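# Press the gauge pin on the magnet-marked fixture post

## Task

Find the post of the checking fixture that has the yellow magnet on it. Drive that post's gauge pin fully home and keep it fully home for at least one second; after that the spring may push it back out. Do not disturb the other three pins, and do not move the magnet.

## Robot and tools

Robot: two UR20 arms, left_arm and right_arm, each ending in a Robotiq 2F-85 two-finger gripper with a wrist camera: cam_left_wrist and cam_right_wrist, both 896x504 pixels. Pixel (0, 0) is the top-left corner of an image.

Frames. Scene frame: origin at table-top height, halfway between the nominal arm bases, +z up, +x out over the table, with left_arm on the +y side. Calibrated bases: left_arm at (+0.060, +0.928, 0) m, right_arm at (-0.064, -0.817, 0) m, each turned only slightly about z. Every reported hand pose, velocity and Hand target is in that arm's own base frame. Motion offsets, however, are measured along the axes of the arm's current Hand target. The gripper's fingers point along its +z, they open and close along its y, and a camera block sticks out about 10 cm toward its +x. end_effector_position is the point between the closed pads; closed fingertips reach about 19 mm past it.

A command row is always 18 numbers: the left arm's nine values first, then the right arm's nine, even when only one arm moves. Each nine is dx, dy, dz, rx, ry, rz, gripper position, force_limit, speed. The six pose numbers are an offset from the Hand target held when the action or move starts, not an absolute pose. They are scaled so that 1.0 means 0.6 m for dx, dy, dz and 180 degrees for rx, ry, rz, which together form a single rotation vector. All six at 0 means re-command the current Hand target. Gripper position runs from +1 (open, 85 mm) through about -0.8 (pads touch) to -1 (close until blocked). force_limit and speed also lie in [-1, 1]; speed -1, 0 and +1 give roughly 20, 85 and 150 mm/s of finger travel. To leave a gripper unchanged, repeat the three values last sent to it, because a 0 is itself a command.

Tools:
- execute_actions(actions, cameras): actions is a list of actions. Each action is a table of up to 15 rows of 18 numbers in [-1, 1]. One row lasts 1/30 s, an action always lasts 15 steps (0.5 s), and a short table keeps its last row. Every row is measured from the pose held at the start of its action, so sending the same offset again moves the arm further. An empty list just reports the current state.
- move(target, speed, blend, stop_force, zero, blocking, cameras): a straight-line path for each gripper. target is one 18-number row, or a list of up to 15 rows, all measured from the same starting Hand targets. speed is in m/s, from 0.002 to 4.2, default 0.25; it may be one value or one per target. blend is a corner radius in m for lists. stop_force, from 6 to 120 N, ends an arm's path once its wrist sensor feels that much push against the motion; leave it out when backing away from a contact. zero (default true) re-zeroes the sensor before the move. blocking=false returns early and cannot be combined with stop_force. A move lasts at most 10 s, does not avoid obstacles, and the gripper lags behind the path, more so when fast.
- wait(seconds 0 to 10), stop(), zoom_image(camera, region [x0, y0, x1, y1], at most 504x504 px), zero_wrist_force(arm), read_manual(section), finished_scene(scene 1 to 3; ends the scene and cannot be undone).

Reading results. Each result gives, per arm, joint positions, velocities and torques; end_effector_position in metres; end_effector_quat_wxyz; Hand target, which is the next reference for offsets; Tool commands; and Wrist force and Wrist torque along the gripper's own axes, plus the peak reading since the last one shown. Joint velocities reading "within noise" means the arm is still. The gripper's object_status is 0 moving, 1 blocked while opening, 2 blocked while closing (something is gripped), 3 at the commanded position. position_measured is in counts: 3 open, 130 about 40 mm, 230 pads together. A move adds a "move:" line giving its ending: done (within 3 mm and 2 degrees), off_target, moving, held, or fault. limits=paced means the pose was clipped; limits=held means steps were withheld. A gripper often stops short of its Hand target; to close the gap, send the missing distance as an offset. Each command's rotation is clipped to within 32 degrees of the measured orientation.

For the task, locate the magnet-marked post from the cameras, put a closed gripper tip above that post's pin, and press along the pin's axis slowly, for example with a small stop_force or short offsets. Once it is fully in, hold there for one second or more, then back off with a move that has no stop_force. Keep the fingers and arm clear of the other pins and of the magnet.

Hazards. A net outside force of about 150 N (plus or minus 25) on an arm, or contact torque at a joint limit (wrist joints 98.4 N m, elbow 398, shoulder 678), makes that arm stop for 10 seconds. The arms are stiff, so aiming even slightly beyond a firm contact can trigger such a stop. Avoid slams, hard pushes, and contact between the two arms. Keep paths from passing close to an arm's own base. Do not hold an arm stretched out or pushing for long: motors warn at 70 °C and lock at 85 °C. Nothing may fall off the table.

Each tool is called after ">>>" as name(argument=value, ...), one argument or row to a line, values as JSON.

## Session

>>> execute_actions(
  actions=[],
)

Scene clock: 0.00 s.
left_arm: end_effector_position=(+0.3071, -0.4220, +0.1602) position_measured=3 object_status=3 end_effector_quat_wxyz=(+0.066, +0.956, -0.074, +0.275) | right_arm: end_effector_position=(+0.4900, -0.3027, +0.2369) position_measured=3 object_status=3 end_effector_quat_wxyz=(+0.548, -0.467, -0.511, -0.471)
Joint positions: left_arm=[-1.763 -1.739 2.857 -2.766 -1.003 1.555] | right_arm=[2.511 -2.074 -2.06 -2.212 2.389 -0.015]
Joint velocities: within noise
Joint torques (N m): no reading
Motor temperatures (°C): left_arm=[24 35 26 38 34 33] | right_arm=[28 35 35 36 33 38]
Wrist force (N): no reading
Wrist torque (N m): no reading
Wrist force, peak (N): no reading
Hand target: left_arm +0.3071, -0.4220, +0.1602; +0.066, +0.956, -0.074, +0.275 | right_arm +0.4900, -0.3027, +0.2369; +0.548, -0.467, -0.511, -0.471
Tool commands: left_gripper/position=+1.0 left_gripper/force_limit=+1.0 left_gripper/speed=+1.0 right_gripper/position=+1.0 right_gripper/force_limit=+1.0 right_gripper/speed=+1.0
camera_calibration:
cam_left_wrist: T_world_to_cam=[[-0.285835, -0.958093, 0.0188626, -0.30276], [-0.929607, 0.27245, -0.248197, 0.463413], [0.232657, -0.0884782, -0.968526, 0.172428], [0, 0, 0, 1]] pos_world=[0.304136, -0.401073, 0.28773]
cam_right_wrist: T_world_to_cam=[[0.978979, 0.0562001, -0.196068, -0.399553], [-0.174505, -0.266853, -0.947807, 0.238768], [-0.105588, 0.962097, -0.251436, 0.530477], [0, 0, 0, 1]] pos_world=[0.488832, -0.424199, 0.281347]

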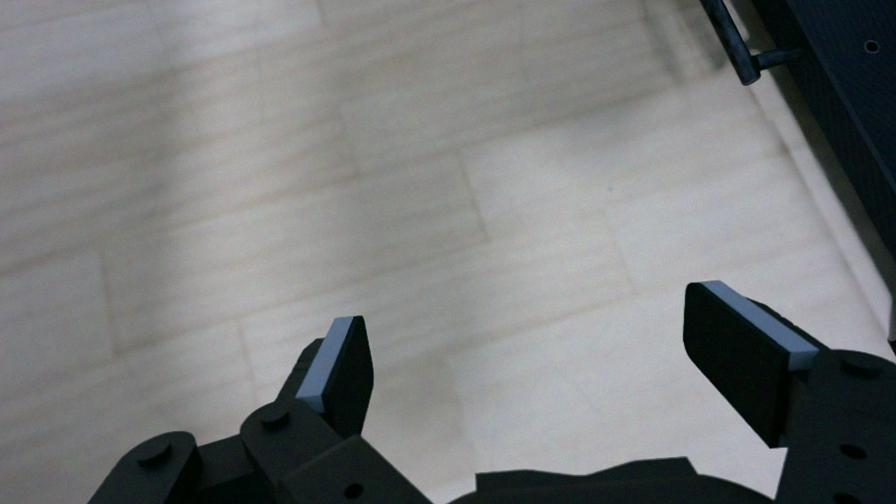

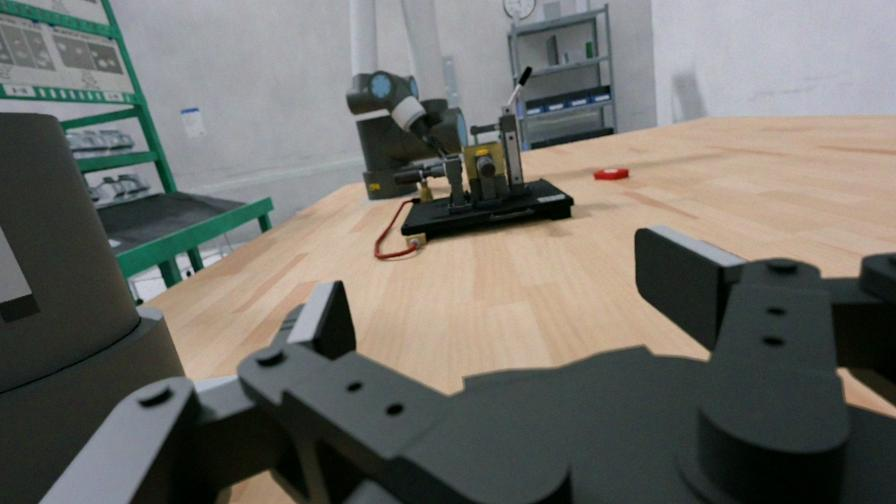

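>>> zoom_image(
  camera="cam_right_wrist",
  region=[360, 50, 600, 270],
)

Scaled by 2.100 from the camera's 896x504 image, which has a finer 1280x720 frame.

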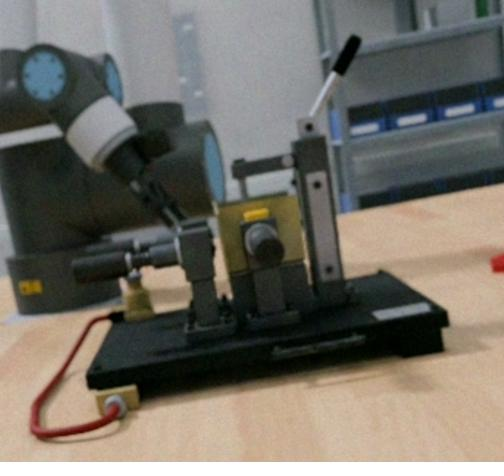

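>>> move(
  target=[0,0,0,0,0,0,1,1,1,0.130,0.089,0.924,0,-0.15,0,-0.82,-1,0],
  speed=0.4,
  cameras=["cam_right_wrist"],
)

Scene clock: 5.53 s.
left_arm: end_effector_position=(+0.3071, -0.4220, +0.1602) position_measured=3 object_status=3 end_effector_quat_wxyz=(+0.066, +0.956, -0.074, +0.275) | right_arm: end_effector_position=(+0.4790, +0.2506, +0.3369) position_measured=231 object_status=3 end_effector_quat_wxyz=(-0.413, +0.564, +0.625, +0.349)
Joint positions: left_arm=[-1.763 -1.739 2.857 -2.766 -1.003 1.555] | right_arm=[3.435 -1.629 -2.686 -0.068 2.687 1.968]
Joint velocities: within noise
Joint torques (N m): left_arm=[4.25 -11.02 -56.57 -8.8 2.9 -0.85] | right_arm=[13.94 27.58 33.59 16.07 0.71 4.64]
Motor temperatures (°C): left_arm=[24 35 26 38 34 33] | right_arm=[28 35 35 36 33 38]
Wrist force (N): left_arm=[0.1 0.0 -0.1] | right_arm=[0.5 0.0 1.1]
Wrist torque (N m): left_arm=[0.01 -0.02 0.00] | right_arm=[0.35 0.13 -0.17]
Wrist force, peak (N): left_arm=[-0.1 -0.5 -0.3] | right_arm=[2.1 1.2 5.0]
Hand target: left_arm +0.3071, -0.4220, +0.1602; +0.066, +0.956, -0.074, +0.275 | right_arm +0.4790, +0.2506, +0.3368; -0.413, +0.564, +0.625, +0.349
Off the commanded pose: left_arm 0.000 m, 0 deg | right_arm 0.000 m, 0 deg.
move: done
camera_calibration:
cam_right_wrist: T_world_to_cam=[[0.988733, -0.0116536, -0.149233, -0.403765], [-0.118577, -0.669431, -0.73335, 0.481115], [-0.0913549, 0.742783, -0.663271, 0.209051], [0, 0, 0, 1]] pos_world=[0.475362, 0.162088, 0.431228]
Images, in order (width x height): cam_right_wrist 896x504.

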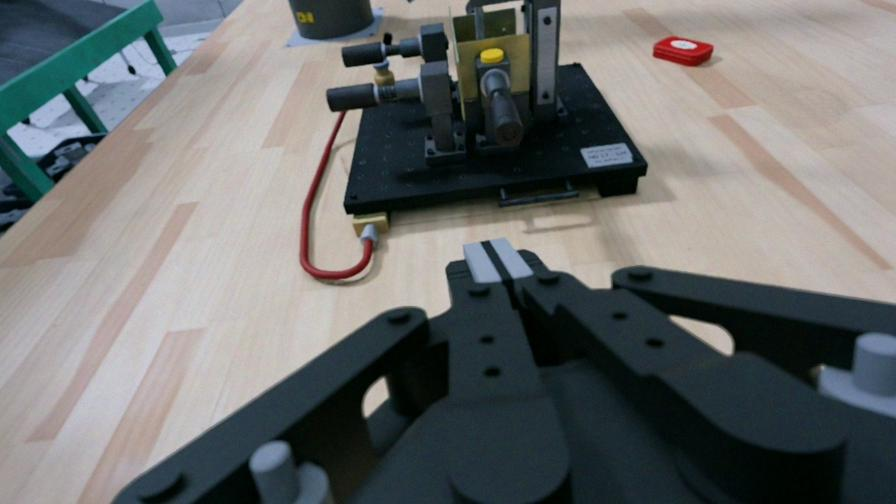

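>>> zoom_image(
  camera="cam_right_wrist",
  region=[400, 10, 600, 210],
)

Scaled by 2.520 from the camera's 896x504 image, which has a finer 1280x720 frame.

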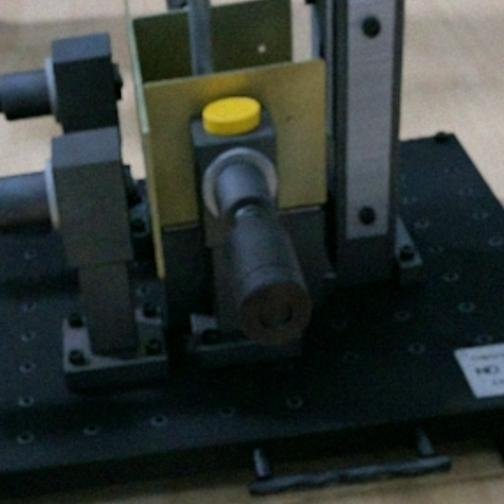

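>>> move(
  target=[0,0,0,0,0,0,1,1,1,-0.0203,0.1502,0.6547,0,0,0,-0.82,-1,0],
  speed=0.3,
  cameras=["cam_right_wrist"],
)

Scene clock: 8.20 s.
left_arm: end_effector_position=(+0.3071, -0.4220, +0.1602) position_measured=3 object_status=3 end_effector_quat_wxyz=(+0.066, +0.956, -0.074, +0.275) | right_arm: end_effector_position=(+0.5203, +0.6104, +0.1600) position_measured=231 object_status=3 end_effector_quat_wxyz=(-0.413, +0.564, +0.625, +0.349)
Joint positions: left_arm=[-1.763 -1.739 2.857 -2.766 -1.003 1.555] | right_arm=[3.961 -2.266 -2.498 0.996 2.354 2.703]
Joint velocities: within noise
Joint torques (N m): left_arm=[9.4 -8.21 -61.09 -7.23 3.24 -0.78] | right_arm=[22.11 119.37 21.42 14.68 -1.13 5.99]
Motor temperatures (°C): left_arm=[24 35 26 38 34 33] | right_arm=[28 35 35 36 33 38]
Wrist force (N): left_arm=[-0.2 0.1 0.0] | right_arm=[0.6 0.8 0.7]
Wrist torque (N m): left_arm=[0.03 0.05 0.00] | right_arm=[0.36 -0.03 -0.08]
Wrist force, peak (N): left_arm=[0.4 0.1 -0.4] | right_arm=[0.4 1.6 4.5]
Hand target: left_arm +0.3071, -0.4220, +0.1602; +0.066, +0.956, -0.074, +0.275 | right_arm +0.5203, +0.6106, +0.1599; -0.413, +0.564, +0.625, +0.349
Off the commanded pose: left_arm 0.000 m, 0 deg | right_arm 0.000 m, 0 deg.
move: done
camera_calibration:
cam_right_wrist: T_world_to_cam=[[0.988732, -0.0117815, -0.149229, -0.46664], [-0.118667, -0.669369, -0.733392, 0.597157], [-0.0912489, 0.742836, -0.663225, -0.171866], [0, 0, 0, 1]] pos_world=[0.516562, 0.521889, 0.254328]
Images, in order (width x height): cam_right_wrist 896x504.

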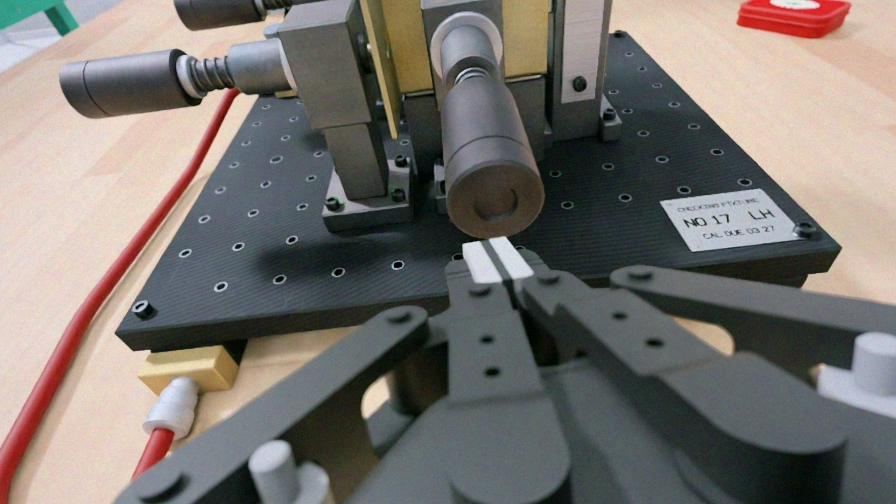

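>>> move(
  target=[0,0,0,0,0,0,1,1,1,0.0236,0.0068,0.0511,0,0,0,-0.82,-1,0],
  speed=0.04,
  stop_force=40,
  cameras=["cam_right_wrist"],
)

>>> move(
  target=[0,0,0,0,0,0,1,1,1,0.0139,0.004,0.0301,0,0,0,-0.82,-1,0],
  speed=0.01,
  stop_force=35,
  cameras=["cam_right_wrist"],
)

Scene clock: 10.40 s.
left_arm: end_effector_position=(+0.3071, -0.4220, +0.1602) position_measured=3 object_status=3 end_effector_quat_wxyz=(+0.066, +0.956, -0.074, +0.275) | right_arm: end_effector_position=(+0.5203, +0.6446, +0.1599) position_measured=231 object_status=3 end_effector_quat_wxyz=(-0.413, +0.564, +0.625, +0.349)
Joint positions: left_arm=[-1.763 -1.739 2.857 -2.766 -1.003 1.555] | right_arm=[3.998 -2.268 -2.47 0.991 2.323 2.733]
Joint velocities: within noise
Joint torques (N m): left_arm=[13.16 -4.56 -64.36 -6.51 3.63 -0.37] | right_arm=[26.63 126.17 26.46 5.44 -2.73 5.72]
Motor temperatures (°C): left_arm=[24 35 26 38 34 33] | right_arm=[28 35 35 36 33 38]
Wrist force (N): left_arm=[-0.3 0.0 -0.1] | right_arm=[-4.2 -3.8 -9.4]
Wrist torque (N m): left_arm=[0.00 0.05 0.00] | right_arm=[0.30 -0.01 -0.07]
Wrist force, peak (N): left_arm=[-0.2 -0.1 -0.4] | right_arm=[-3.6 -3.9 -10.1]
Hand target: left_arm +0.3071, -0.4220, +0.1602; +0.066, +0.956, -0.074, +0.275 | right_arm +0.5203, +0.6446, +0.1599; -0.413, +0.564, +0.625, +0.349
Off the commanded pose: left_arm 0.000 m, 0 deg | right_arm 0.000 m, 0 deg.
move: done
camera_calibration:
cam_right_wrist: T_world_to_cam=[[0.988742, -0.0118539, -0.149162, -0.466234], [-0.118666, -0.669361, -0.7334, 0.619973], [-0.0911496, 0.742843, -0.663231, -0.19739], [0, 0, 0, 1]] pos_world=[0.516563, 0.556089, 0.254228]
Images, in order (width x height): cam_right_wrist 896x504.

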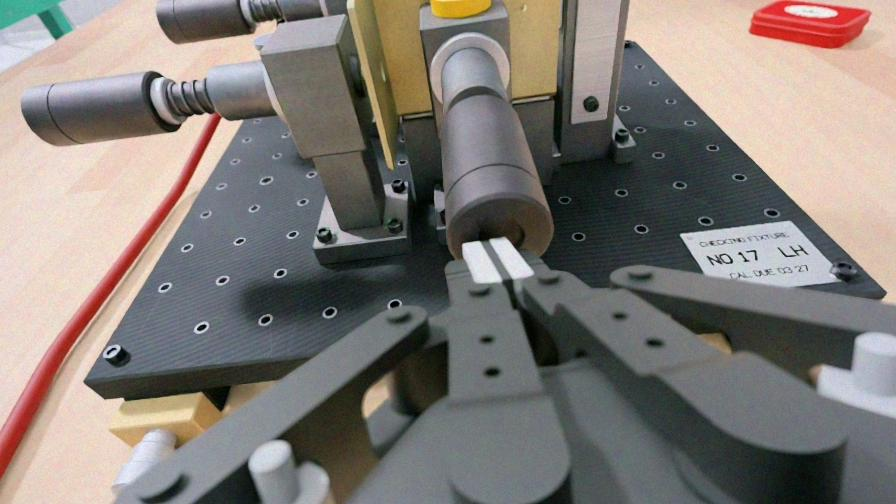

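Scene clock: 11.93 s.
left_arm: end_effector_position=(+0.3071, -0.4220, +0.1602) position_measured=3 object_status=3 end_effector_quat_wxyz=(+0.066, +0.956, -0.074, +0.275) | right_arm: end_effector_position=(+0.5202, +0.6488, +0.1599) position_measured=231 object_status=3 end_effector_quat_wxyz=(-0.413, +0.564, +0.625, +0.349)
Joint positions: left_arm=[-1.763 -1.739 2.857 -2.766 -1.003 1.555] | right_arm=[4.003 -2.268 -2.466 0.99 2.32 2.737]
Joint velocities: within noise
Joint torques (N m): left_arm=[9.59 -10.5 -64.38 -7.23 4.05 -1.34] | right_arm=[7.07 143.23 27.6 8.57 5.54 -7.23]
Motor temperatures (°C): left_arm=[24 35 26 38 34 33] | right_arm=[28 35 35 36 33 38]
Wrist force (N): left_arm=[0.1 0.1 -0.2] | right_arm=[-12.1 -8.4 -48.3]
Wrist torque (N m): left_arm=[0.02 -0.02 0.00] | right_arm=[0.25 0.18 -0.07]
Wrist force, peak (N): left_arm=[0.5 0.1 -0.3] | right_arm=[-24.6 -10.6 -81.2]
Hand target: left_arm +0.3071, -0.4220, +0.1602; +0.066, +0.956, -0.074, +0.275 | right_arm +0.5202, +0.6488, +0.1599; -0.413, +0.564, +0.625, +0.349 (not the last commanded pose)
Off the commanded pose: left_arm 0.000 m, 0 deg | right_arm 0.016 m, 0 deg.
move: contact (right_arm)
camera_calibration:
cam_right_wrist: T_world_to_cam=[[0.988732, -0.0118044, -0.14923, -0.46619], [-0.11867, -0.669473, -0.733296, 0.622822], [-0.0912492, 0.742743, -0.66333, -0.200377], [0, 0, 0, 1]] pos_world=[0.516562, 0.560288, 0.254228]
Images, in order (width x height): cam_right_wrist 896x504.

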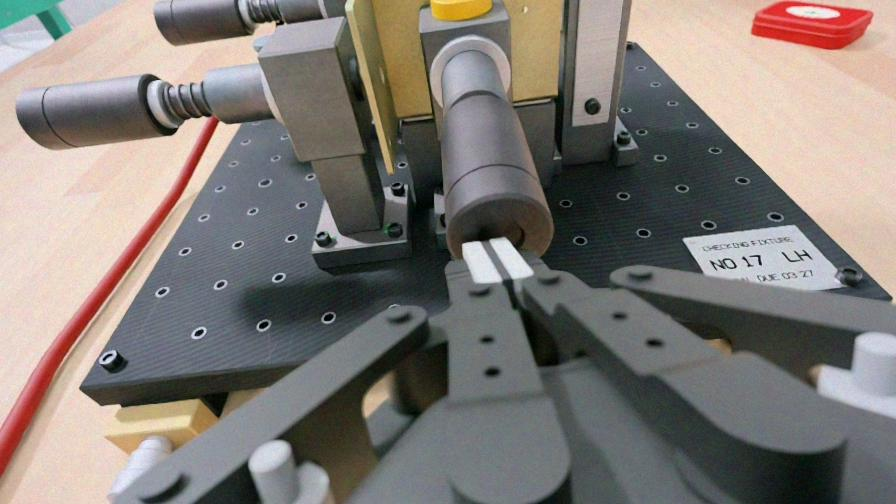

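Bottomed out; hold, then retreat.

>>> wait(
  seconds=1.1,
  cameras=[],
)

>>> move(
  target=[0,0,0,0,0,0,1,1,1,-0.0382,-0.011,-0.0828,0,0,0,-0.82,-1,0],
  speed=0.07,
  cameras=["cam_right_wrist"],
)

Scene clock: 13.23 s.
left_arm: end_effector_position=(+0.3071, -0.4220, +0.1602) position_measured=3 object_status=3 end_effector_quat_wxyz=(+0.066, +0.956, -0.074, +0.275) | right_arm: end_effector_position=(+0.5202, +0.6488, +0.1599) position_measured=231 object_status=3 end_effector_quat_wxyz=(-0.413, +0.564, +0.625, +0.349)
Joint positions: left_arm=[-1.763 -1.739 2.857 -2.766 -1.003 1.555] | right_arm=[4.003 -2.268 -2.466 0.99 2.32 2.737]
Joint velocities: within noise
Joint torques (N m): left_arm=[12.49 -8.5 -65.61 -7.48 4.22 -0.98] | right_arm=[6.54 149.01 26.19 9.64 5.31 -7.77]
Motor temperatures (°C): left_arm=[24 35 26 38 34 33] | right_arm=[28 35 35 36 33 38]
Wrist force (N): left_arm=[0.1 0.0 -0.2] | right_arm=[-11.9 -8.8 -46.5]
Wrist torque (N m): left_arm=[0.01 -0.02 0.00] | right_arm=[0.18 0.18 -0.08]
Wrist force, peak (N): left_arm=[-0.5 -0.1 -0.2] | right_arm=[-11.9 -8.5 -48.4]
Hand target: left_arm +0.3071, -0.4220, +0.1602; +0.066, +0.956, -0.074, +0.275 | right_arm +0.5202, +0.6488, +0.1599; -0.413, +0.564, +0.625, +0.349 (not the last commanded pose)
Tool commands: left_gripper/position=+1.0 left_gripper/force_limit=+1.0 left_gripper/speed=+1.0 right_gripper/position=-0.82 right_gripper/force_limit=-1.0 right_gripper/speed=+0.0
Off the commanded pose: left_arm 0.000 m, 0 deg | right_arm 0.016 m, 0 deg.
wait: 1.10 s; at rest from the start
No camera images: "cameras" was empty.

Scene clock: 14.43 s.
left_arm: end_effector_position=(+0.3071, -0.4220, +0.1602) position_measured=3 object_status=3 end_effector_quat_wxyz=(+0.066, +0.956, -0.074, +0.275) | right_arm: end_effector_position=(+0.5203, +0.5938, +0.1599) position_measured=231 object_status=3 end_effector_quat_wxyz=(-0.413, +0.564, +0.625, +0.349)
Joint positions: left_arm=[-1.763 -1.739 2.857 -2.766 -1.003 1.555] | right_arm=[3.942 -2.265 -2.511 0.998 2.369 2.687]
Joint velocities: within noise
Joint torques (N m): left_arm=[10.64 -5.92 -65.19 -7.61 3.78 -0.07] | right_arm=[-15.93 159.6 -7.84 5.97 7.55 -7.91]
Motor temperatures (°C): left_arm=[24 35 26 38 34 33] | right_arm=[28 35 35 36 33 38]
Wrist force (N): left_arm=[0.2 0.1 -0.3] | right_arm=[0.6 0.6 0.6]
Wrist torque (N m): left_arm=[0.02 -0.03 0.00] | right_arm=[0.36 0.00 -0.09]
Wrist force, peak (N): left_arm=[0.4 -0.1 0.0] | right_arm=[-11.2 -8.9 -46.4]
Hand target: left_arm +0.3071, -0.4220, +0.1602; +0.066, +0.956, -0.074, +0.275 | right_arm +0.5203, +0.5937, +0.1599; -0.413, +0.564, +0.625, +0.349
Off the commanded pose: left_arm 0.000 m, 0 deg | right_arm 0.000 m, 0 deg.
move: done
camera_calibration:
cam_right_wrist: T_world_to_cam=[[0.988742, -0.0118539, -0.149162, -0.46692], [-0.118666, -0.669361, -0.7334, 0.586054], [-0.0911496, 0.742843, -0.663231, -0.159579], [0, 0, 0, 1]] pos_world=[0.516663, 0.505289, 0.254328]
Images, in order (width x height): cam_right_wrist 896x504.

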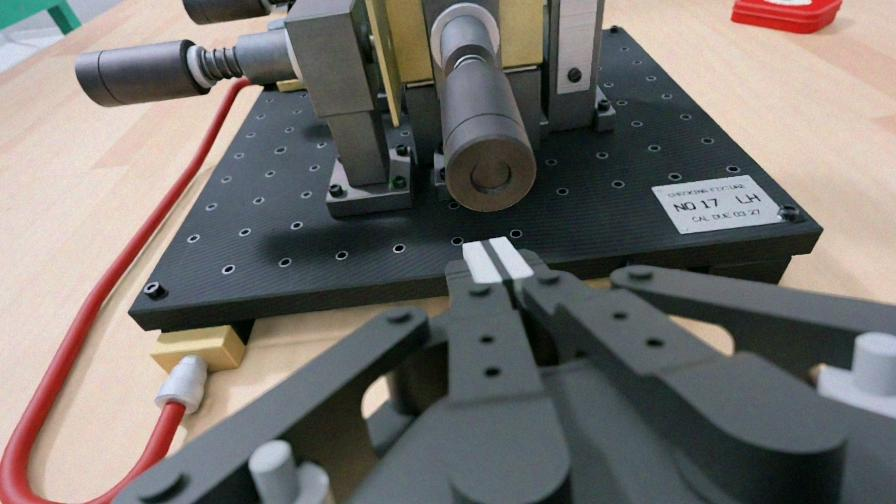

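>>> finished_scene(
  scene=3,
)

The scene is finished: the task was done.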